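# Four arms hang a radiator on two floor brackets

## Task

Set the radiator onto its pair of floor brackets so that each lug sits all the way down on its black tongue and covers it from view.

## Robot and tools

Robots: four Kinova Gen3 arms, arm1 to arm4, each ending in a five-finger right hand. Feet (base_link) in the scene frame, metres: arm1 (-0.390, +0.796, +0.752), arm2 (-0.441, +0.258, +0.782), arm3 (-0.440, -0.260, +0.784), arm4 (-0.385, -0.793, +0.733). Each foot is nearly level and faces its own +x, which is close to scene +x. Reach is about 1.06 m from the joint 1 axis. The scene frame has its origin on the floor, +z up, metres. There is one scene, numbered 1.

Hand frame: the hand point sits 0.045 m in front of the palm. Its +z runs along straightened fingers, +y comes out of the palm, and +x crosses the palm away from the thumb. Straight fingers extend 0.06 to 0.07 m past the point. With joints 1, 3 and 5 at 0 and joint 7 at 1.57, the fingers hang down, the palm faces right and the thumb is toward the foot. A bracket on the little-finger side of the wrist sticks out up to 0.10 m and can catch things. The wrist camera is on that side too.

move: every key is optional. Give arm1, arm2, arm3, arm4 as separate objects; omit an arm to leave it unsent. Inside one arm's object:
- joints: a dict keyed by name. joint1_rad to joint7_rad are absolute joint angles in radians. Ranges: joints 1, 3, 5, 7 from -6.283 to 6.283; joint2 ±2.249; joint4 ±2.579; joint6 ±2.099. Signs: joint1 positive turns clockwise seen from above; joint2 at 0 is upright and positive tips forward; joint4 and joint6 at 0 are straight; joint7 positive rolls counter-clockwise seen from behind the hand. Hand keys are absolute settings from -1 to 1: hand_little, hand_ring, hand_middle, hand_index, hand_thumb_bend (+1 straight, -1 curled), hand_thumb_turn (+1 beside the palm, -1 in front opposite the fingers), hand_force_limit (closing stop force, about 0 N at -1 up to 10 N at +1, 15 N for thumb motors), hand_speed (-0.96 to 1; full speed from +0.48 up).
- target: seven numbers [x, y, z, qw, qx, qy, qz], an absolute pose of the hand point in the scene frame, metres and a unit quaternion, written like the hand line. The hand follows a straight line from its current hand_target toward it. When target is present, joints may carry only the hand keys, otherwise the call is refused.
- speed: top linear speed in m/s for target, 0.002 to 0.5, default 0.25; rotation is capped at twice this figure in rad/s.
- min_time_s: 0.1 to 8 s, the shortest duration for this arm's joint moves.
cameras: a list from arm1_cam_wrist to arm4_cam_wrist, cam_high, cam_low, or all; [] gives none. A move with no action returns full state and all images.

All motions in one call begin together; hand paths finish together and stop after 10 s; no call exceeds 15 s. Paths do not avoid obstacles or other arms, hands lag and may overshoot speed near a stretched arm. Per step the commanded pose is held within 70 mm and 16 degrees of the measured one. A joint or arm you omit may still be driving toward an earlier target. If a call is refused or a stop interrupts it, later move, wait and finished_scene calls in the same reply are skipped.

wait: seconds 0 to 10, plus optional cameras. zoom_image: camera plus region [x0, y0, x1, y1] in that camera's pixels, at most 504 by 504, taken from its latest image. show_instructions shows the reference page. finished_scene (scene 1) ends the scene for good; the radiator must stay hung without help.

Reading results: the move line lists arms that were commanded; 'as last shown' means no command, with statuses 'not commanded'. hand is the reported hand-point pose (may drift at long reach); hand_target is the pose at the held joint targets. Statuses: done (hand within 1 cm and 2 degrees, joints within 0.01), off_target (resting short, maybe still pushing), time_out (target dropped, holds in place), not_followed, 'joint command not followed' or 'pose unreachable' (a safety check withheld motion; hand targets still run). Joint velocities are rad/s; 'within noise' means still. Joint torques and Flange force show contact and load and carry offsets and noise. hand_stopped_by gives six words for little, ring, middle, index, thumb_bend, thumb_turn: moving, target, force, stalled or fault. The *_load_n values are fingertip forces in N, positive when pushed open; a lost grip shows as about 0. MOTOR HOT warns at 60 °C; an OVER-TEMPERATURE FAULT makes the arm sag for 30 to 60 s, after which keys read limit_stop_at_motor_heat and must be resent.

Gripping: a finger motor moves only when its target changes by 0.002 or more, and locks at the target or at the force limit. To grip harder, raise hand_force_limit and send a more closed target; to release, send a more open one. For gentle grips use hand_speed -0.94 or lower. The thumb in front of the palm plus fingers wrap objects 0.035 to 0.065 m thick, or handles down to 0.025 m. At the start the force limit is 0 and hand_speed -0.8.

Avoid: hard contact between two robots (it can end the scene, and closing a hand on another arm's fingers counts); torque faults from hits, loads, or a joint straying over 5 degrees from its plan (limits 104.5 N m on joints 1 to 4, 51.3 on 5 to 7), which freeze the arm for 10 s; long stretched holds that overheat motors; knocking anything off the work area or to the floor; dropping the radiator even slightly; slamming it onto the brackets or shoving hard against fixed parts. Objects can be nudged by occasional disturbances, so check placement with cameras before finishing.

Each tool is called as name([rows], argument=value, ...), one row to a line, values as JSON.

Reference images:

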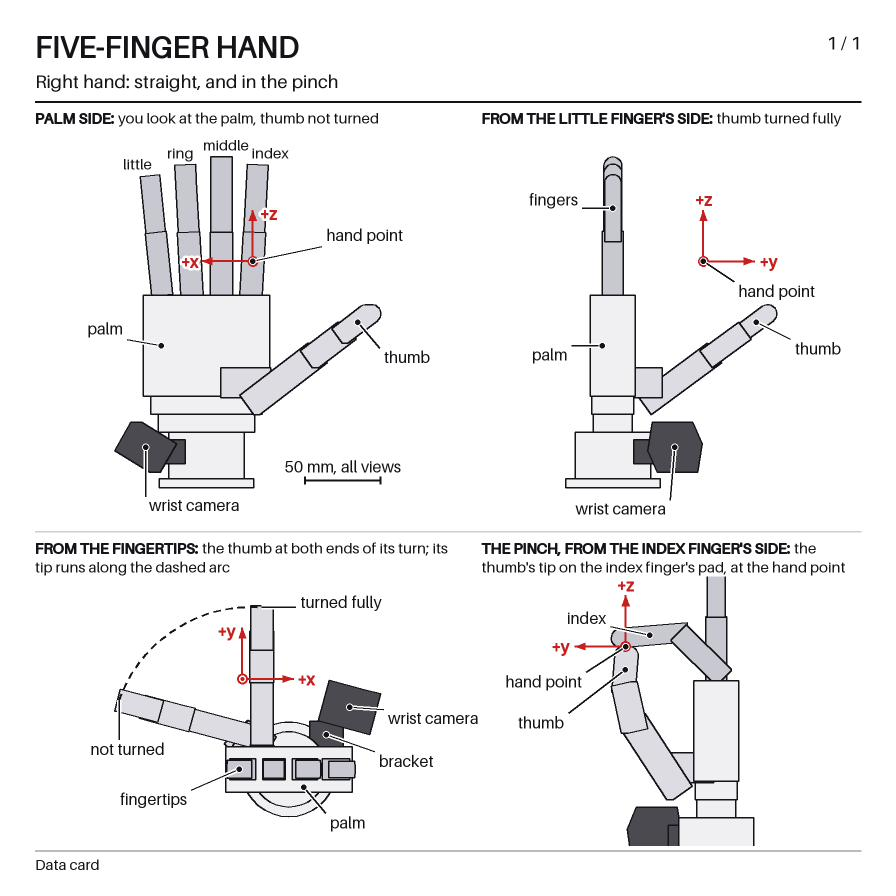

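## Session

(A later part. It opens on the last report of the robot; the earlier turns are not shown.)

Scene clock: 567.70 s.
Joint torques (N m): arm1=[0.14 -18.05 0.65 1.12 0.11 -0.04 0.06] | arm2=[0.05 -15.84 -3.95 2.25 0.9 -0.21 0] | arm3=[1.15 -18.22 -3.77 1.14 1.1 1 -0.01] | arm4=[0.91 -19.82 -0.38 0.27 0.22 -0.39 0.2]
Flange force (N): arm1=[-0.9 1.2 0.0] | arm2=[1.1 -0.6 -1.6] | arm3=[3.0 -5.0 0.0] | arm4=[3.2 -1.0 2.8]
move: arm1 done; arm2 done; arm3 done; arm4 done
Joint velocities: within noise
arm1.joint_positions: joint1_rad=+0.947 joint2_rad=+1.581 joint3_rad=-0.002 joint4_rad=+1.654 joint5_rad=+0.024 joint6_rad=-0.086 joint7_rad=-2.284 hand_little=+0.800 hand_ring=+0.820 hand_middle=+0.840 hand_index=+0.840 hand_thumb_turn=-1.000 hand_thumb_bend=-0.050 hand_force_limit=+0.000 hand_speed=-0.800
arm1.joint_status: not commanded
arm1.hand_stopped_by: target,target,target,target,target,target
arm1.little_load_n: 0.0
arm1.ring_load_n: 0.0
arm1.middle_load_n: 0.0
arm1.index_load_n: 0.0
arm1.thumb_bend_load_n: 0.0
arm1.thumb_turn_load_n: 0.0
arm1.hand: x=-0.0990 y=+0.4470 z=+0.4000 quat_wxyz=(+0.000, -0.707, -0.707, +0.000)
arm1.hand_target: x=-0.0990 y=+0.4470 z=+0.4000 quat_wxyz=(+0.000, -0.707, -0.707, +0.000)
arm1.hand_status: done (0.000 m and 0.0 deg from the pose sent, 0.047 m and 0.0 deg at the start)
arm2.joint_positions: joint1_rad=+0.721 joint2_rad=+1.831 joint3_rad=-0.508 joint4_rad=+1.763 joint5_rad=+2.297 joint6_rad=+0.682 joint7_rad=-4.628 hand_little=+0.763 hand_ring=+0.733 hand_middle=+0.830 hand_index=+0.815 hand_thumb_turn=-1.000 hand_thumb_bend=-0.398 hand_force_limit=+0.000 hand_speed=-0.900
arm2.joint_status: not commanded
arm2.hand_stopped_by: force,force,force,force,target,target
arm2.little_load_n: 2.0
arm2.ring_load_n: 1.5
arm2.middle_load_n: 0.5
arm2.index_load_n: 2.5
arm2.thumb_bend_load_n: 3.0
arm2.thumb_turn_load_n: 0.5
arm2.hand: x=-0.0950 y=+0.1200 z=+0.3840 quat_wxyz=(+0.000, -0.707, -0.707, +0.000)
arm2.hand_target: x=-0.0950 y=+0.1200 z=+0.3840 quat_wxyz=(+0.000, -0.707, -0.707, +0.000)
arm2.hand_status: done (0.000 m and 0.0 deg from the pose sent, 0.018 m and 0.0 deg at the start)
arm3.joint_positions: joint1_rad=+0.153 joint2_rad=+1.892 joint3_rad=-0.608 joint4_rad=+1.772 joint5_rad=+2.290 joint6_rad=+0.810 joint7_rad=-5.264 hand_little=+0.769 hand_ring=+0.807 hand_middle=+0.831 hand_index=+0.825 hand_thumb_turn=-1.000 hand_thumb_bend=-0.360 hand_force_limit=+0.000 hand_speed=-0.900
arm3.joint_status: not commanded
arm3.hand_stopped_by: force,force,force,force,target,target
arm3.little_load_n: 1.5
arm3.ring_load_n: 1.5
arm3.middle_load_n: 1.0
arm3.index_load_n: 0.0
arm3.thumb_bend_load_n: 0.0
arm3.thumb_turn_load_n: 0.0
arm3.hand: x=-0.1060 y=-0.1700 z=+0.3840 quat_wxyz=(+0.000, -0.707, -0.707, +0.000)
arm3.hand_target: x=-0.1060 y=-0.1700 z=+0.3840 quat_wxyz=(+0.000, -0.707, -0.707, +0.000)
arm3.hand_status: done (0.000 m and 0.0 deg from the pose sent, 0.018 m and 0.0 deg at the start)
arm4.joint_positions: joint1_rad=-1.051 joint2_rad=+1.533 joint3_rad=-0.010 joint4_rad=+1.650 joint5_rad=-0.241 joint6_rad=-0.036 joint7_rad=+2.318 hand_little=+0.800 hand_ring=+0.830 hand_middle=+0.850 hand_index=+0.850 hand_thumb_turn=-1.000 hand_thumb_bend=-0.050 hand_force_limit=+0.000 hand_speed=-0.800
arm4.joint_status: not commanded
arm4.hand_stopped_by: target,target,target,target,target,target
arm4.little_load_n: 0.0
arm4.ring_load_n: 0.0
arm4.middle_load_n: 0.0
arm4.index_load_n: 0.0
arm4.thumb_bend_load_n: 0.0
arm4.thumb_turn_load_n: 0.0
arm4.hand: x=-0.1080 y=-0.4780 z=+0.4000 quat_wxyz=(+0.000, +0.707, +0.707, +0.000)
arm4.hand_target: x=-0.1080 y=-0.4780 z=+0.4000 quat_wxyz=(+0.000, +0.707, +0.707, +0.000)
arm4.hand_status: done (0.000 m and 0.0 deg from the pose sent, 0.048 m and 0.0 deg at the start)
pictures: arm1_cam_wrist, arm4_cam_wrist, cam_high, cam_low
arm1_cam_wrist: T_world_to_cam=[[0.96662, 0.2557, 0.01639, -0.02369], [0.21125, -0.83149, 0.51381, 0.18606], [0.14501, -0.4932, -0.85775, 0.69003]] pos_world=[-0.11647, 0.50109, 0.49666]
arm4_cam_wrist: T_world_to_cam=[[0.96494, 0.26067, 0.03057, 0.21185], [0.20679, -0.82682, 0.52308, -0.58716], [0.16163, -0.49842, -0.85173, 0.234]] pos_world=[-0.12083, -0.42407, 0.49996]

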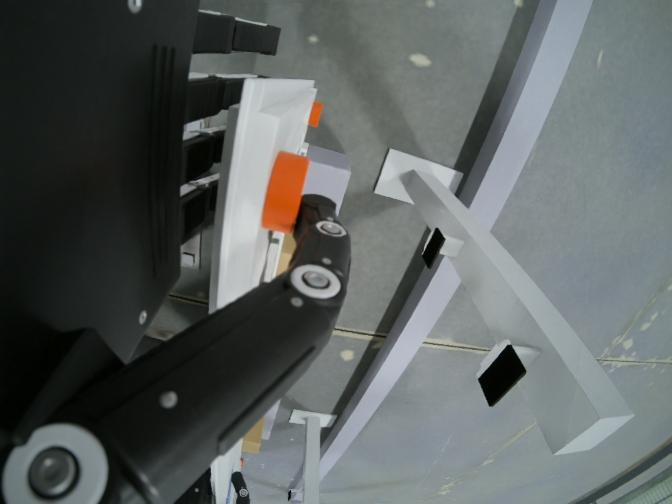

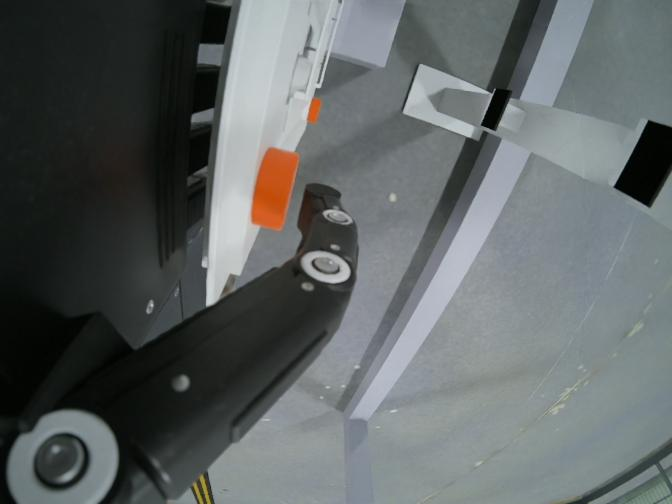

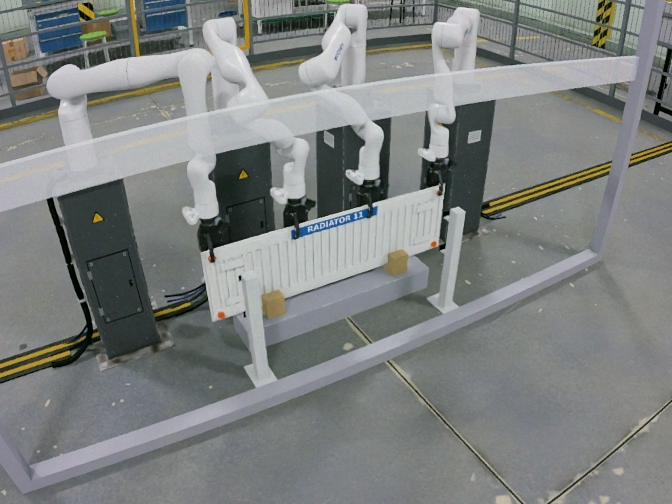

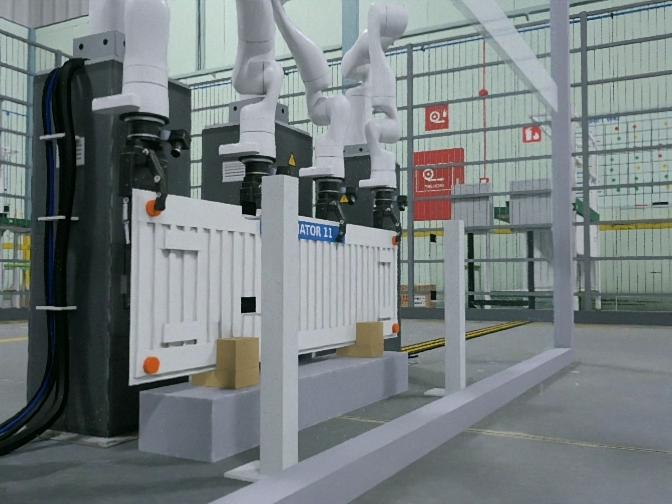

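move(arm1={"target": [-0.099, 0.450, 0.374, 0, 0.7071, 0.7071, 0], "speed": 0.05}, arm4={"target": [-0.108, -0.479, 0.374, 0, 0.7071, 0.7071, 0], "speed": 0.05}, cameras=["cam_low", "cam_high", "arm1_cam_wrist","arm4_cam_wrist"])

move(arm1={"joints": {"hand_thumb_bend": -0.9, "hand_speed": -0.94, "hand_force_limit": -0.7}}, arm4={"joints": {"hand_thumb_bend": -0.9, "hand_speed": -0.94, "hand_force_limit": -0.7}}, cameras=["cam_low", "cam_high", "arm1_cam_wrist","arm4_cam_wrist"])

zoom_image(camera="arm4_cam_wrist", region=[180, 80, 380, 340])

zoom_image(camera="arm1_cam_wrist", region=[180, 80, 380, 340])

zoom_image(camera="cam_low", region=[110, 160, 260, 260])

zoom_image(camera="cam_low", region=[330, 200, 430, 300])

Scene clock: 586.80 s.
Joint torques (N m): arm1=[0.14 -17.9 0.72 1.18 0.12 -0.03 0.06] | arm2=[0 -15.75 -3.92 2.22 0.88 -0.2 -0.02] | arm3=[1.23 -18.16 -3.8 1.18 1.08 1.02 0.03] | arm4=[0.82 -19.7 -0.36 0.28 0.22 -0.38 0.21]
Flange force (N): arm1=[-0.9 1.3 0.0] | arm2=[0.9 -0.7 -1.9] | arm3=[3.1 -4.9 0.1] | arm4=[3.0 -0.9 2.6]
move: arm1 done; arm4 done
Joint velocities: within noise
arm1.joint_positions: joint1_rad=+0.942 joint2_rad=+1.643 joint3_rad=-0.002 joint4_rad=+1.597 joint5_rad=+0.021 joint6_rad=-0.091 joint7_rad=-2.286 hand_little=+0.800 hand_ring=+0.820 hand_middle=+0.840 hand_index=+0.840 hand_thumb_turn=-1.000 hand_thumb_bend=-0.050 hand_force_limit=+0.000 hand_speed=-0.800
arm1.joint_status: not commanded
arm1.hand_stopped_by: target,target,target,target,target,target
arm1.little_load_n: 0.0
arm1.ring_load_n: 0.0
arm1.middle_load_n: 0.0
arm1.index_load_n: 0.0
arm1.thumb_bend_load_n: 0.0
arm1.thumb_turn_load_n: 0.0
arm1.hand: x=-0.0990 y=+0.4500 z=+0.3740 quat_wxyz=(+0.000, -0.707, -0.707, +0.000)
arm1.hand_target: x=-0.0990 y=+0.4500 z=+0.3740 quat_wxyz=(+0.000, -0.707, -0.707, +0.000)
arm1.hand_status: done (0.000 m and 0.0 deg from the pose sent, 0.026 m and 0.0 deg at the start)
arm2, arm3: as last shown
arm3.ring_load_n: 2.0
arm3.middle_load_n: 1.5
arm4.joint_positions: joint1_rad=-1.049 joint2_rad=+1.595 joint3_rad=-0.011 joint4_rad=+1.591 joint5_rad=-0.240 joint6_rad=-0.040 joint7_rad=+2.319 hand_little=+0.800 hand_ring=+0.830 hand_middle=+0.850 hand_index=+0.850 hand_thumb_turn=-1.000 hand_thumb_bend=-0.050 hand_force_limit=+0.000 hand_speed=-0.800
arm4.joint_status: not commanded
arm4.hand_stopped_by: target,target,target,target,target,target
arm4.little_load_n: 0.0
arm4.ring_load_n: 0.0
arm4.middle_load_n: 0.0
arm4.index_load_n: 0.0
arm4.thumb_bend_load_n: 0.0
arm4.thumb_turn_load_n: 0.0
arm4.hand: x=-0.1080 y=-0.4790 z=+0.3740 quat_wxyz=(+0.000, +0.707, +0.707, +0.000)
arm4.hand_target: x=-0.1080 y=-0.4790 z=+0.3740 quat_wxyz=(+0.000, +0.707, +0.707, +0.000)
arm4.hand_status: done (0.000 m and 0.0 deg from the pose sent, 0.026 m and 0.0 deg at the start)
pictures: arm1_cam_wrist, arm4_cam_wrist, cam_high, cam_low
arm1_cam_wrist: T_world_to_cam=[[0.96662, 0.25571, 0.01639, -0.02403], [0.21125, -0.83149, 0.51381, 0.20191], [0.14501, -0.4932, -0.85775, 0.66921]] pos_world=[-0.11647, 0.50409, 0.47066]
arm4_cam_wrist: T_world_to_cam=[[0.96494, 0.26067, 0.03057, 0.21291], [0.20679, -0.82682, 0.52308, -0.57438], [0.16163, -0.49842, -0.85173, 0.21135]] pos_world=[-0.12083, -0.42507, 0.47396]

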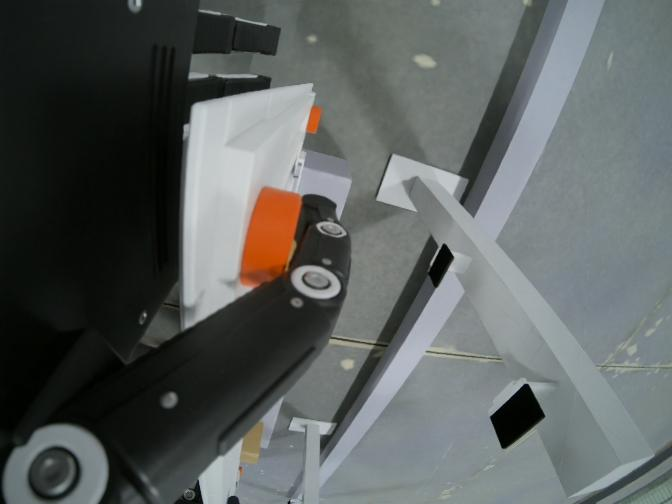

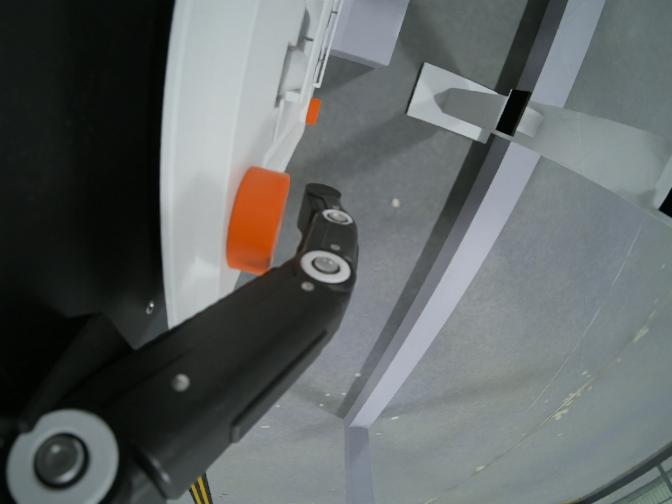

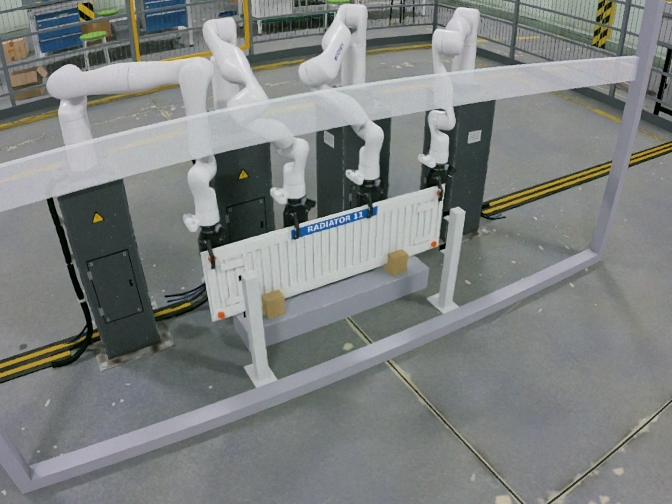

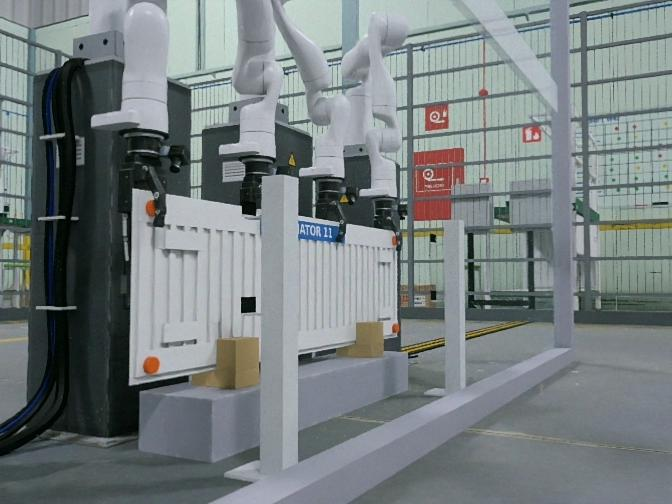

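Scene clock: 590.43 s.
Joint torques (N m): arm1=[1.89 -15.1 3.17 2.78 -0.08 0.85 -0.09] | arm2=[-0.12 -16.26 -4.35 1.53 1.19 -0.21 0] | arm3=[1.36 -18.83 -4.01 0.39 1.4 1.12 0.01] | arm4=[0.08 -19.12 -1.43 0.98 0.19 0.05 0.13]
Flange force (N): arm1=[-0.3 6.1 -2.6] | arm2=[1.1 -2.1 -2.7] | arm3=[3.0 -6.2 -0.8] | arm4=[3.0 1.4 2.9]
move: arm1 off_target; arm4 off_target
Joint velocities: within noise
arm1.joint_positions: joint1_rad=+0.942 joint2_rad=+1.643 joint3_rad=-0.002 joint4_rad=+1.597 joint5_rad=+0.021 joint6_rad=-0.091 joint7_rad=-2.286 hand_little=+0.800 hand_ring=+0.820 hand_middle=+0.840 hand_index=+0.840 hand_thumb_turn=-1.000 hand_thumb_bend=-0.156 hand_force_limit=-0.700 hand_speed=-0.940
arm1.joint_status: hand_thumb_bend off_target (ended at -0.156, target -0.900); the others done
arm1.hand_stopped_by: target,target,target,target,force,target
arm1.little_load_n: 0.0
arm1.ring_load_n: 0.0
arm1.middle_load_n: 0.0
arm1.index_load_n: 0.0
arm1.thumb_bend_load_n: 2.0
arm1.thumb_turn_load_n: 0.5
arm1.hand: x=-0.0990 y=+0.4500 z=+0.3740 quat_wxyz=(+0.000, -0.707, -0.707, +0.000)
arm1.hand_target: x=-0.0990 y=+0.4500 z=+0.3740 quat_wxyz=(+0.000, -0.707, -0.707, +0.000)
arm1.hand_status: not commanded
arm2, arm3: as last shown
arm2.little_load_n: 2.5
arm2.middle_load_n: 1.0
arm2.thumb_bend_load_n: 2.5
arm3.little_load_n: 2.0
arm4.joint_positions: joint1_rad=-1.049 joint2_rad=+1.595 joint3_rad=-0.011 joint4_rad=+1.591 joint5_rad=-0.240 joint6_rad=-0.040 joint7_rad=+2.319 hand_little=+0.800 hand_ring=+0.830 hand_middle=+0.850 hand_index=+0.850 hand_thumb_turn=-1.000 hand_thumb_bend=-0.322 hand_force_limit=-0.700 hand_speed=-0.940
arm4.joint_status: hand_thumb_bend off_target (ended at -0.322, target -0.900); the others done
arm4.hand_stopped_by: target,target,target,target,force,target
arm4.little_load_n: 0.0
arm4.ring_load_n: 0.0
arm4.middle_load_n: 0.0
arm4.index_load_n: 0.0
arm4.thumb_bend_load_n: 2.5
arm4.thumb_turn_load_n: 0.5
arm4.hand: x=-0.1080 y=-0.4790 z=+0.3740 quat_wxyz=(+0.000, +0.707, +0.707, +0.000)
arm4.hand_target: x=-0.1080 y=-0.4790 z=+0.3740 quat_wxyz=(+0.000, +0.707, +0.707, +0.000)
arm4.hand_status: not commanded
pictures: arm1_cam_wrist, arm4_cam_wrist, cam_high, cam_low
arm1_cam_wrist: T_world_to_cam=[[0.96663, 0.25567, 0.01633, -0.02398], [0.21126, -0.83154, 0.51372, 0.20198], [0.14492, -0.49313, -0.8578, 0.66919]] pos_world=[-0.11647, 0.50409, 0.47066]
arm4_cam_wrist: T_world_to_cam=[[0.96493, 0.26072, 0.03065, 0.21289], [0.20679, -0.82681, 0.5231, -0.57439], [0.16173, -0.49841, -0.85172, 0.21136]] pos_world=[-0.12083, -0.42507, 0.47396]

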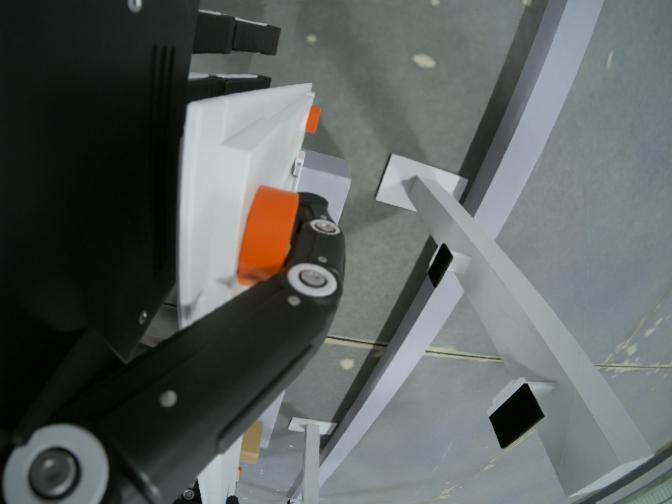

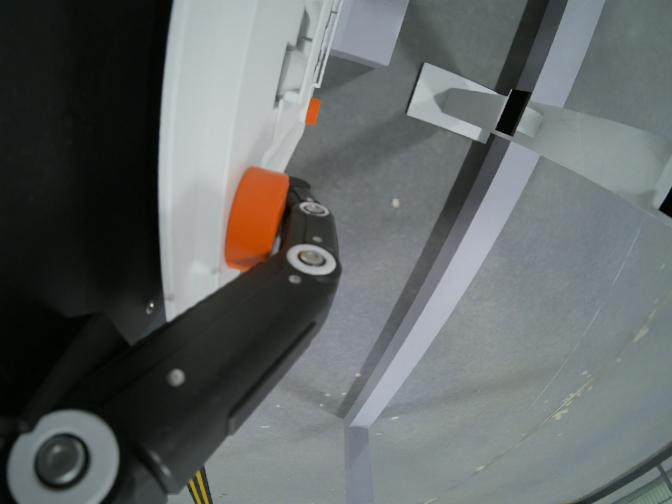

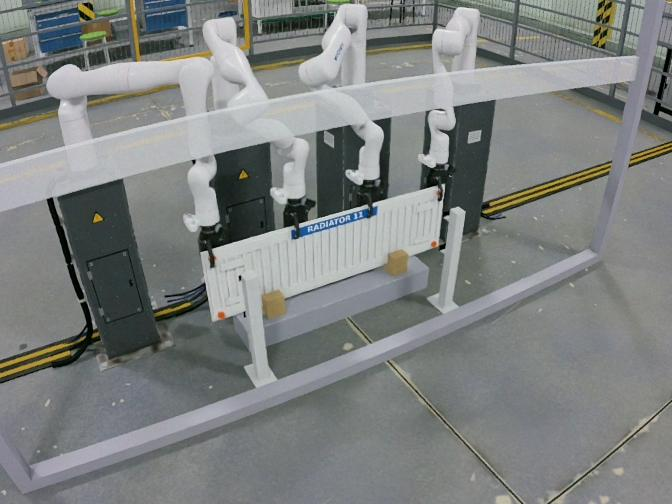

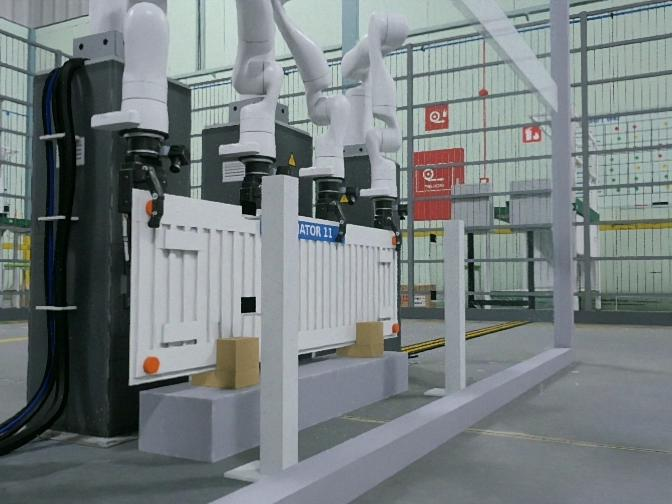

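Scaled by 1.938 from the camera's image (finer frame: 960x720).

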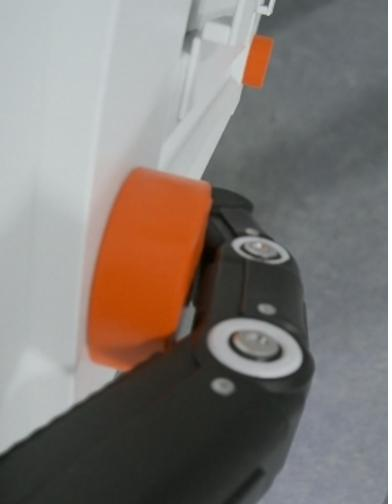

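Scaled by 1.938 from the camera's image (finer frame: 960x720).

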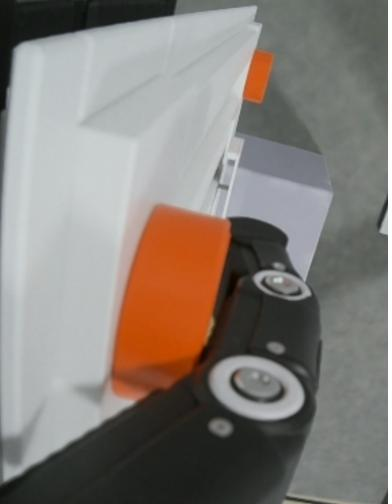

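Scaled by 3.360.

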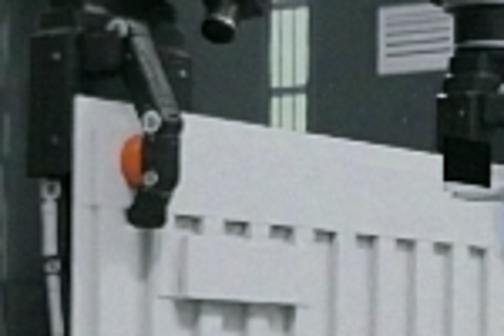

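Scaled by 5.040.

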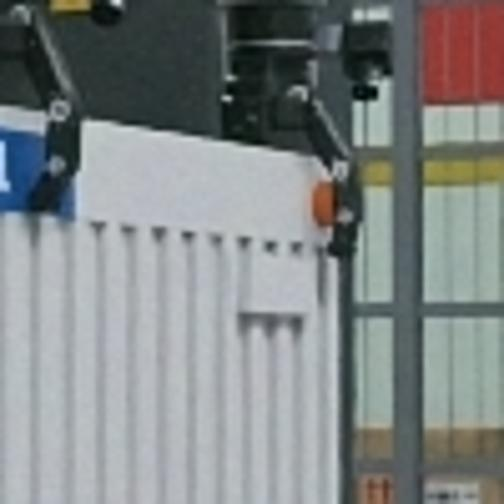

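move(arm1={"joints": {"hand_thumb_bend": 1.0, "hand_speed": -0.5}}, arm4={"joints": {"hand_thumb_bend": 1.0, "hand_speed": -0.5}})

move(arm1={"target": [-0.099, 0.450, 0.56, 0, 0.7071, 0.7071, 0], "speed": 0.12, "joints": {"hand_index": 1, "hand_middle": 1, "hand_ring": 1, "hand_little": 1}}, arm4={"target": [-0.108, -0.479, 0.56, 0, 0.7071, 0.7071, 0], "speed": 0.12, "joints": {"hand_index": 1, "hand_middle": 1, "hand_ring": 1, "hand_little": 1}})

Scene clock: 628.73 s.
Joint torques (N m): arm1=[0.15 -17.97 0.67 1.16 0.13 -0.06 0.04] | arm2=[0.06 -15.66 -3.71 2.42 0.79 -0.16 0] | arm3=[1.18 -18.02 -3.8 1.36 1.05 0.88 0] | arm4=[0.83 -19.75 -0.42 0.35 0.24 -0.39 0.22]
Flange force (N): arm1=[-0.9 1.3 0.1] | arm2=[1.0 -0.2 -1.6] | arm3=[3.2 -4.7 0.2] | arm4=[3.3 -0.8 2.9]
move: arm1 done; arm4 done
Joint velocities: within noise
arm1.joint_positions: joint1_rad=+0.942 joint2_rad=+1.643 joint3_rad=-0.002 joint4_rad=+1.597 joint5_rad=+0.021 joint6_rad=-0.091 joint7_rad=-2.286 hand_little=+0.800 hand_ring=+0.820 hand_middle=+0.840 hand_index=+0.840 hand_thumb_turn=-1.000 hand_thumb_bend=+1.000 hand_force_limit=-0.700 hand_speed=-0.500
arm1.joint_status: all done
arm1.hand_stopped_by: target,target,target,target,target,target
arm1.little_load_n: 0.0
arm1.ring_load_n: 0.0
arm1.middle_load_n: 0.0
arm1.index_load_n: 0.0
arm1.thumb_bend_load_n: 0.0
arm1.thumb_turn_load_n: 0.0
arm1.hand: x=-0.0990 y=+0.4500 z=+0.3740 quat_wxyz=(+0.000, -0.707, -0.707, +0.000)
arm1.hand_target: x=-0.0990 y=+0.4500 z=+0.3740 quat_wxyz=(+0.000, -0.707, -0.707, +0.000)
arm1.hand_status: not commanded
arm2, arm3: as last shown
arm2.little_load_n: 2.0
arm2.ring_load_n: 1.0
arm2.middle_load_n: 0.5
arm2.index_load_n: 2.0
arm2.thumb_bend_load_n: 3.0
arm3.ring_load_n: 1.5
arm4.joint_positions: joint1_rad=-1.049 joint2_rad=+1.595 joint3_rad=-0.011 joint4_rad=+1.591 joint5_rad=-0.240 joint6_rad=-0.040 joint7_rad=+2.319 hand_little=+0.800 hand_ring=+0.830 hand_middle=+0.850 hand_index=+0.850 hand_thumb_turn=-1.000 hand_thumb_bend=+1.000 hand_force_limit=-0.700 hand_speed=-0.500
arm4.joint_status: all done
arm4.hand_stopped_by: target,target,target,target,target,target
arm4.little_load_n: 0.5
arm4.ring_load_n: 0.0
arm4.middle_load_n: 0.0
arm4.index_load_n: 0.0
arm4.thumb_bend_load_n: -0.5
arm4.thumb_turn_load_n: 0.0
arm4.hand: x=-0.1080 y=-0.4790 z=+0.3740 quat_wxyz=(+0.000, +0.707, +0.707, +0.000)
arm4.hand_target: x=-0.1080 y=-0.4790 z=+0.3740 quat_wxyz=(+0.000, +0.707, +0.707, +0.000)
arm4.hand_status: not commanded
pictures: none

Scene clock: 630.80 s.
Joint torques (N m): arm1=[0.13 -17.36 0.67 0.31 0.1 -0.04 0.02] | arm2=[0.09 -15.63 -3.73 2.35 0.79 -0.17 -0.02] | arm3=[1.23 -18.05 -3.71 1.32 1.03 0.95 0.06] | arm4=[0.86 -18.96 -0.21 -0.7 0.23 -0.41 0.17]
Flange force (N): arm1=[-0.8 1.0 -0.7] | arm2=[1.0 -0.3 -1.8] | arm3=[3.3 -4.9 0.1] | arm4=[3.5 -0.9 1.7]
move: arm1 done; arm4 done
Joint velocities: within noise
arm1.joint_positions: joint1_rad=+0.945 joint2_rad=+1.188 joint3_rad=-0.004 joint4_rad=+1.954 joint5_rad=+0.022 joint6_rad=+0.007 joint7_rad=-2.286 hand_little=+1.000 hand_ring=+1.000 hand_middle=+1.000 hand_index=+1.000 hand_thumb_turn=-1.000 hand_thumb_bend=+1.000 hand_force_limit=-0.700 hand_speed=-0.500
arm1.joint_status: all done
arm1.hand_stopped_by: target,target,target,target,target,target
arm1.little_load_n: 0.0
arm1.ring_load_n: 0.0
arm1.middle_load_n: 0.0
arm1.index_load_n: 0.0
arm1.thumb_bend_load_n: -0.5
arm1.thumb_turn_load_n: 0.0
arm1.hand: x=-0.0990 y=+0.4500 z=+0.5600 quat_wxyz=(+0.000, -0.707, -0.707, +0.000)
arm1.hand_target: x=-0.0990 y=+0.4500 z=+0.5600 quat_wxyz=(+0.000, -0.707, -0.707, +0.000)
arm1.hand_status: done (0.000 m and 0.0 deg from the pose sent, 0.186 m and 0.0 deg at the start)
arm2, arm3: as last shown
arm3.middle_load_n: 1.0
arm4.joint_positions: joint1_rad=-1.072 joint2_rad=+1.143 joint3_rad=+0.021 joint4_rad=+1.921 joint5_rad=-0.247 joint6_rad=+0.087 joint7_rad=+2.311 hand_little=+1.000 hand_ring=+1.000 hand_middle=+1.000 hand_index=+1.000 hand_thumb_turn=-1.000 hand_thumb_bend=+1.000 hand_force_limit=-0.700 hand_speed=-0.500
arm4.joint_status: all done
arm4.hand_stopped_by: target,target,target,target,target,target
arm4.little_load_n: 0.0
arm4.ring_load_n: -0.5
arm4.middle_load_n: 0.0
arm4.index_load_n: 0.0
arm4.thumb_bend_load_n: 0.0
arm4.thumb_turn_load_n: 0.0
arm4.hand: x=-0.1080 y=-0.4790 z=+0.5600 quat_wxyz=(+0.000, +0.707, +0.707, +0.000)
arm4.hand_target: x=-0.1080 y=-0.4790 z=+0.5600 quat_wxyz=(+0.000, +0.707, +0.707, +0.000)
arm4.hand_status: done (0.000 m and 0.0 deg from the pose sent, 0.186 m and 0.0 deg at the start)
pictures: none

move(arm1={"joints": {"joint7_rad": 0.856}, "min_time_s": 3}, arm4={"joints": {"joint7_rad": -0.83}, "min_time_s": 3})

move(arm1={"target": [-0.125, 0.472, 0.50, 0, 0.7071, -0.7071, 0], "speed": 0.12, "joints": {"hand_ring": -0.9, "hand_little": -0.9}}, arm4={"target": [-0.133, -0.457, 0.50, 0, 0.7071, -0.7071, 0], "speed": 0.12}, cameras=["cam_low", "cam_high", "arm1_cam_wrist","arm4_cam_wrist"])

Scene clock: 638.17 s.
Joint torques (N m): arm1=[0.14 -17.26 0.64 0.45 0.12 0.07 0.04] | arm2=[0.1 -15.66 -3.75 2.38 0.8 -0.16 -0.01] | arm3=[1.22 -18.02 -3.76 1.44 0.99 0.91 0] | arm4=[0.89 -19.02 -0.31 -0.78 0.18 -0.44 0.22]
Flange force (N): arm1=[0.9 -1.1 -0.6] | arm2=[1.0 -0.2 -1.6] | arm3=[3.3 -4.6 0.4] | arm4=[-3.5 1.0 1.7]
move: arm1 done; arm4 done
Joint velocities: within noise
arm1.joint_positions: joint1_rad=+0.945 joint2_rad=+1.188 joint3_rad=-0.004 joint4_rad=+1.954 joint5_rad=+0.022 joint6_rad=+0.007 joint7_rad=+0.856 hand_little=+1.000 hand_ring=+1.000 hand_middle=+1.000 hand_index=+1.000 hand_thumb_turn=-1.000 hand_thumb_bend=+1.000 hand_force_limit=-0.700 hand_speed=-0.500
arm1.joint_status: all done
arm1.hand_stopped_by: target,target,target,target,target,target
arm1.little_load_n: 0.0
arm1.ring_load_n: 0.0
arm1.middle_load_n: 0.0
arm1.index_load_n: 0.0
arm1.thumb_bend_load_n: 0.0
arm1.thumb_turn_load_n: 0.0
arm1.hand: x=-0.2194 y=+0.5116 z=+0.5600 quat_wxyz=(+0.000, +0.707, -0.707, +0.000)
arm1.hand_target: x=-0.2194 y=+0.5116 z=+0.5600 quat_wxyz=(+0.000, +0.707, -0.707, +0.000)
arm1.hand_status: not commanded
arm2, arm3: as last shown
arm2.ring_load_n: 1.5
arm3.little_load_n: 1.5
arm4.joint_positions: joint1_rad=-1.072 joint2_rad=+1.143 joint3_rad=+0.021 joint4_rad=+1.921 joint5_rad=-0.247 joint6_rad=+0.087 joint7_rad=-0.830 hand_little=+1.000 hand_ring=+1.000 hand_middle=+1.000 hand_index=+1.000 hand_thumb_turn=-1.000 hand_thumb_bend=+1.000 hand_force_limit=-0.700 hand_speed=-0.500
arm4.joint_status: all done
arm4.hand_stopped_by: target,target,target,target,target,target
arm4.little_load_n: 0.0
arm4.ring_load_n: 0.0
arm4.middle_load_n: 0.0
arm4.index_load_n: 0.0
arm4.thumb_bend_load_n: -0.5
arm4.thumb_turn_load_n: 0.0
arm4.hand: x=-0.2284 y=-0.4174 z=+0.5600 quat_wxyz=(+0.000, +0.707, -0.707, +0.000)
arm4.hand_target: x=-0.2284 y=-0.4174 z=+0.5600 quat_wxyz=(+0.000, +0.707, -0.707, +0.000)
arm4.hand_status: not commanded
pictures: none

Scene clock: 640.03 s.
Joint torques (N m): arm1=[0.16 -20 0.63 -1.43 0.11 0.07 0.07] | arm2=[0.09 -15.66 -3.71 2.41 0.76 -0.16 0.01] | arm3=[1.17 -18.09 -3.85 1.4 1.06 0.92 0] | arm4=[0.83 -20.26 -0.31 -0.94 0.26 -0.39 0.17]
Flange force (N): arm1=[0.5 -0.9 -0.5] | arm2=[1.1 -0.3 -1.6] | arm3=[3.1 -4.5 0.5] | arm4=[-3.0 0.5 2.3]
move: arm1 done; arm4 done
Joint velocities: within noise
arm1.joint_positions: joint1_rad=+0.843 joint2_rad=+1.358 joint3_rad=+0.001 joint4_rad=+1.562 joint5_rad=-0.023 joint6_rad=+0.229 joint7_rad=+0.800 hand_little=-0.900 hand_ring=-0.900 hand_middle=+1.000 hand_index=+1.000 hand_thumb_turn=-1.000 hand_thumb_bend=+1.000 hand_force_limit=-0.700 hand_speed=-0.500
arm1.joint_status: all done
arm1.hand_stopped_by: target,target,target,target,target,target
arm1.little_load_n: 0.0
arm1.ring_load_n: 0.0
arm1.middle_load_n: 0.0
arm1.index_load_n: 0.0
arm1.thumb_bend_load_n: 0.0
arm1.thumb_turn_load_n: 0.0
arm1.hand: x=-0.1250 y=+0.4720 z=+0.5000 quat_wxyz=(+0.000, +0.707, -0.707, +0.000)
arm1.hand_target: x=-0.1250 y=+0.4720 z=+0.5000 quat_wxyz=(+0.000, +0.707, -0.707, +0.000)
arm1.hand_status: done (0.000 m and 0.0 deg from the pose sent, 0.119 m and 0.0 deg at the start)
arm2, arm3: as last shown
arm2.index_load_n: 2.5
arm3.middle_load_n: 1.5
arm4.joint_positions: joint1_rad=-0.829 joint2_rad=+1.297 joint3_rad=+0.015 joint4_rad=+1.746 joint5_rad=-0.139 joint6_rad=+0.107 joint7_rad=-0.699 hand_little=+1.000 hand_ring=+1.000 hand_middle=+1.000 hand_index=+1.000 hand_thumb_turn=-1.000 hand_thumb_bend=+1.000 hand_force_limit=-0.700 hand_speed=-0.500
arm4.joint_status: not commanded
arm4.hand_stopped_by: target,target,target,target,target,target
arm4.little_load_n: 0.0
arm4.ring_load_n: 0.0
arm4.middle_load_n: 0.0
arm4.index_load_n: 0.0
arm4.thumb_bend_load_n: 0.0
arm4.thumb_turn_load_n: 0.0
arm4.hand: x=-0.1330 y=-0.4570 z=+0.5000 quat_wxyz=(+0.000, +0.707, -0.707, +0.000)
arm4.hand_target: x=-0.1330 y=-0.4570 z=+0.5000 quat_wxyz=(+0.000, +0.707, -0.707, +0.000)
arm4.hand_status: done (0.000 m and 0.0 deg from the pose sent, 0.119 m and 0.0 deg at the start)
pictures: arm1_cam_wrist, arm4_cam_wrist, cam_high, cam_low
arm1_cam_wrist: T_world_to_cam=[[-0.96663, -0.25567, 0.01633, -0.00684], [-0.21126, 0.83154, 0.51372, -0.67675], [-0.14492, 0.49313, -0.8578, 0.29015]] pos_world=[-0.10753, 0.41791, 0.59666]
arm4_cam_wrist: T_world_to_cam=[[-0.96494, -0.2607, 0.03056, -0.26749], [-0.20681, 0.82681, 0.52308, 0.08377], [-0.16163, 0.49842, -0.85173, 0.74624]] pos_world=[-0.12017, -0.51093, 0.59996]

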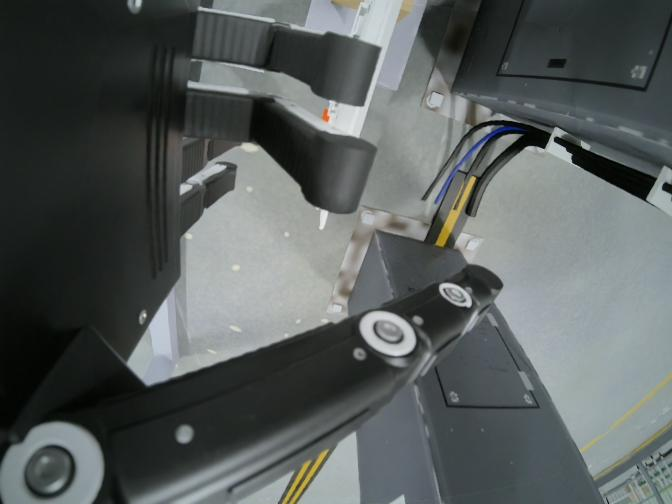

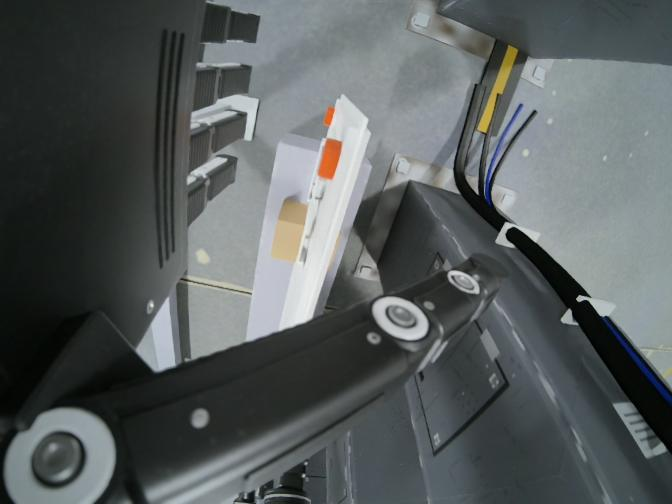

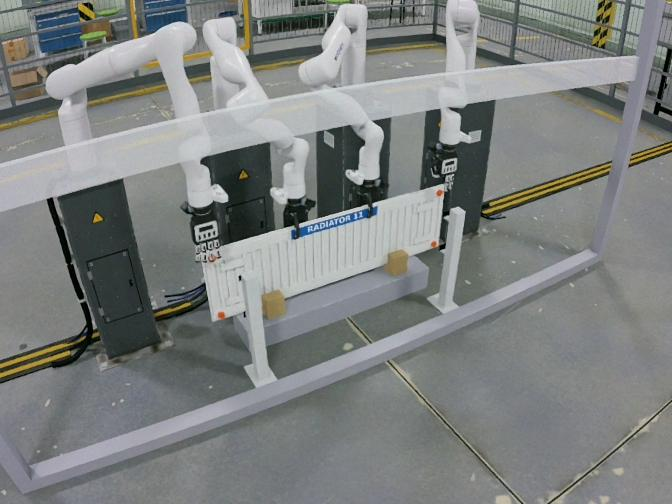

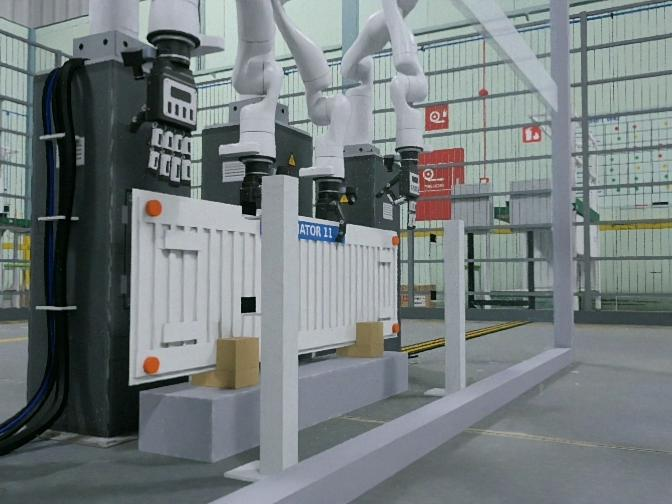

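move(arm1={"target": [-0.130, 0.476, 0.43, 0, 0.7071, -0.7071, 0], "speed": 0.06, "joints": {"hand_ring": -1, "hand_little": -1}}, arm4={"target": [-0.139, -0.452, 0.43, 0, 0.7071, -0.7071, 0], "speed": 0.06}, cameras=["cam_low", "cam_high", "arm1_cam_wrist","arm4_cam_wrist"])

zoom_image(camera="arm4_cam_wrist", region=[180, 40, 440, 300])

zoom_image(camera="arm1_cam_wrist", region=[180, 40, 440, 300])

zoom_image(camera="cam_low", region=[110, 140, 260, 260])

zoom_image(camera="cam_high", region=[180, 150, 480, 340])

Scene clock: 656.47 s.
Joint torques (N m): arm1=[0.18 -19.95 0.67 -1.02 0.12 0.06 0.04] | arm2=[0.07 -15.66 -3.71 2.37 0.8 -0.16 -0.01] | arm3=[1.27 -18.09 -3.84 1.32 1.04 0.94 0] | arm4=[0.83 -20.52 -0.35 -0.51 0.22 -0.45 0.19]
Flange force (N): arm1=[0.5 -1.0 -0.5] | arm2=[1.0 -0.3 -1.7] | arm3=[3.2 -4.7 0.3] | arm4=[-3.2 0.2 2.7]
move: arm1 done; arm4 done
Joint velocities: within noise
arm1.joint_positions: joint1_rad=+0.845 joint2_rad=+1.518 joint3_rad=-0.001 joint4_rad=+1.452 joint5_rad=-0.022 joint6_rad=+0.178 joint7_rad=+0.801 hand_little=-1.000 hand_ring=-1.000 hand_middle=+1.000 hand_index=+1.000 hand_thumb_turn=-1.000 hand_thumb_bend=+1.000 hand_force_limit=-0.700 hand_speed=-0.500
arm1.joint_status: all done
arm1.hand_stopped_by: target,target,target,target,target,target
arm1.little_load_n: 0.0
arm1.ring_load_n: 0.0
arm1.middle_load_n: 0.0
arm1.index_load_n: 0.0
arm1.thumb_bend_load_n: 0.0
arm1.thumb_turn_load_n: 0.0
arm1.hand: x=-0.1300 y=+0.4760 z=+0.4300 quat_wxyz=(+0.000, +0.707, -0.707, +0.000)
arm1.hand_target: x=-0.1300 y=+0.4760 z=+0.4300 quat_wxyz=(+0.000, +0.707, -0.707, +0.000)
arm1.hand_status: done (0.000 m and 0.0 deg from the pose sent, 0.070 m and 0.0 deg at the start)
arm2, arm3: as last shown
arm4.joint_positions: joint1_rad=-0.842 joint2_rad=+1.463 joint3_rad=+0.008 joint4_rad=+1.625 joint5_rad=-0.147 joint6_rad=+0.060 joint7_rad=-0.708 hand_little=+1.000 hand_ring=+1.000 hand_middle=+1.000 hand_index=+1.000 hand_thumb_turn=-1.000 hand_thumb_bend=+1.000 hand_force_limit=-0.700 hand_speed=-0.500
arm4.joint_status: not commanded
arm4.hand_stopped_by: target,target,target,target,target,target
arm4.little_load_n: 0.0
arm4.ring_load_n: 0.0
arm4.middle_load_n: 0.0
arm4.index_load_n: 0.0
arm4.thumb_bend_load_n: 0.0
arm4.thumb_turn_load_n: 0.0
arm4.hand: x=-0.1390 y=-0.4520 z=+0.4300 quat_wxyz=(+0.000, +0.707, -0.707, +0.000)
arm4.hand_target: x=-0.1390 y=-0.4520 z=+0.4300 quat_wxyz=(+0.000, +0.707, -0.707, +0.000)
arm4.hand_status: done (0.000 m and 0.0 deg from the pose sent, 0.070 m and 0.0 deg at the start)
pictures: arm1_cam_wrist, arm4_cam_wrist, cam_high, cam_low
arm1_cam_wrist: T_world_to_cam=[[-0.96661, -0.25575, 0.01628, -0.00944], [-0.21135, 0.83151, 0.51372, -0.64517], [-0.14492, 0.49313, -0.8578, 0.22741]] pos_world=[-0.11253, 0.42191, 0.52666]
arm4_cam_wrist: T_world_to_cam=[[-0.96494, -0.2607, 0.03056, -0.26983], [-0.20681, 0.82681, 0.52308, 0.11501], [-0.16163, 0.49842, -0.85173, 0.68316]] pos_world=[-0.12617, -0.50593, 0.52996]

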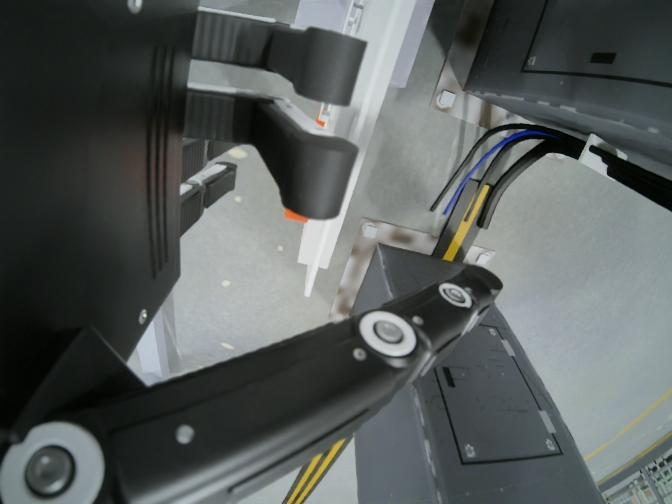

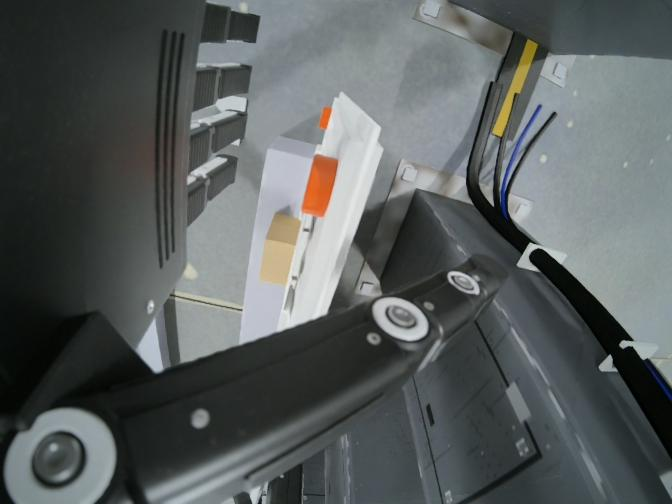

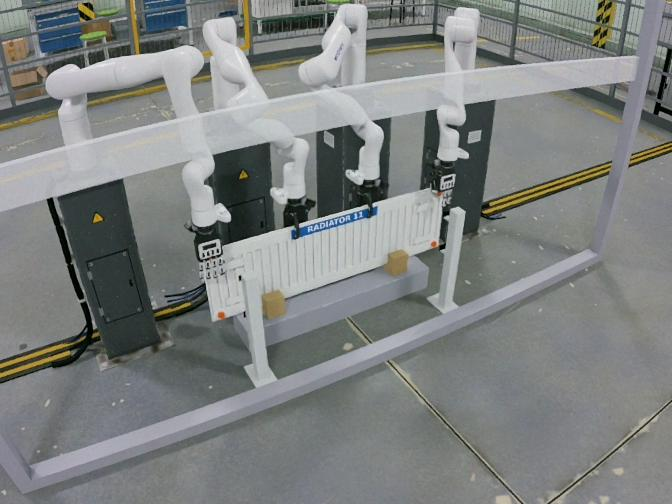

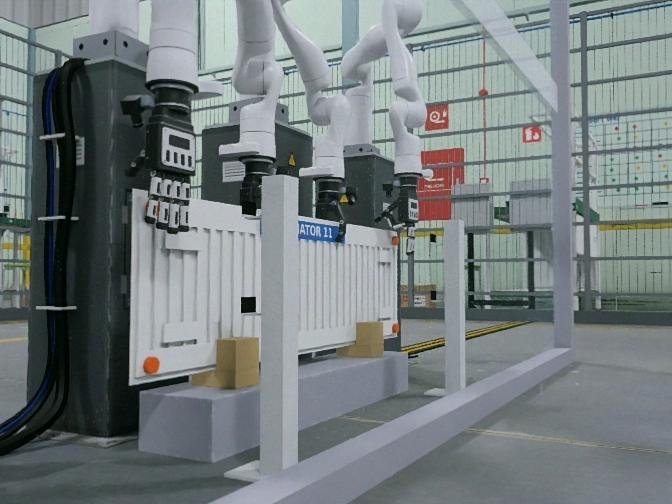

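Scaled by 1.938 from the camera's image (finer frame: 960x720).

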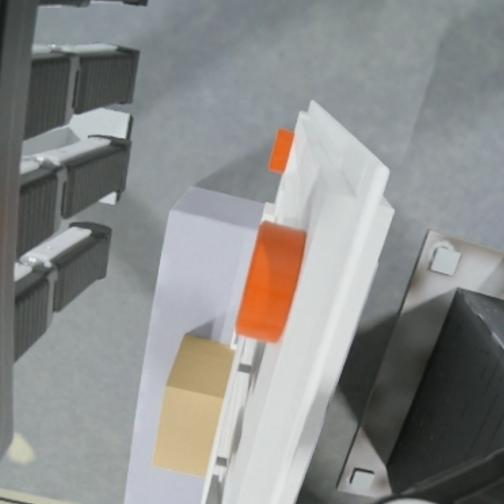

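Scaled by 1.938 from the camera's image (finer frame: 960x720).

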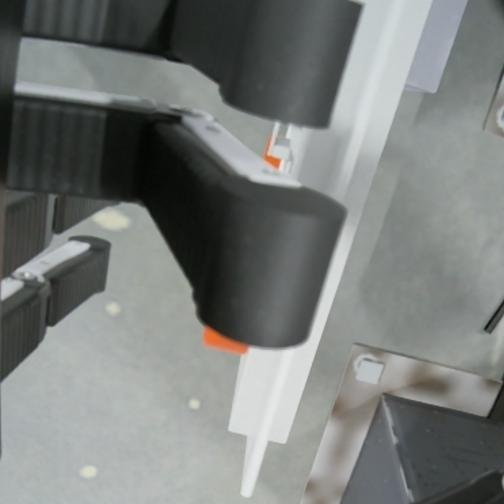

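Scaled by 3.360.

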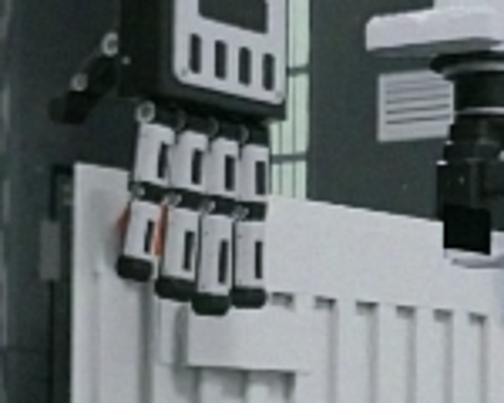

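Scaled by 1.680.

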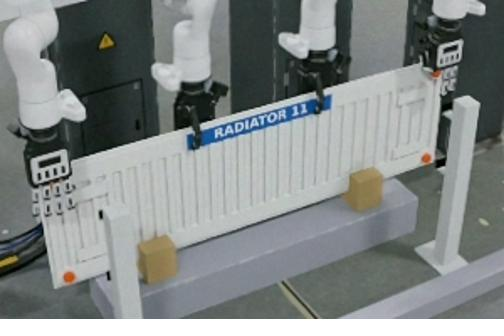

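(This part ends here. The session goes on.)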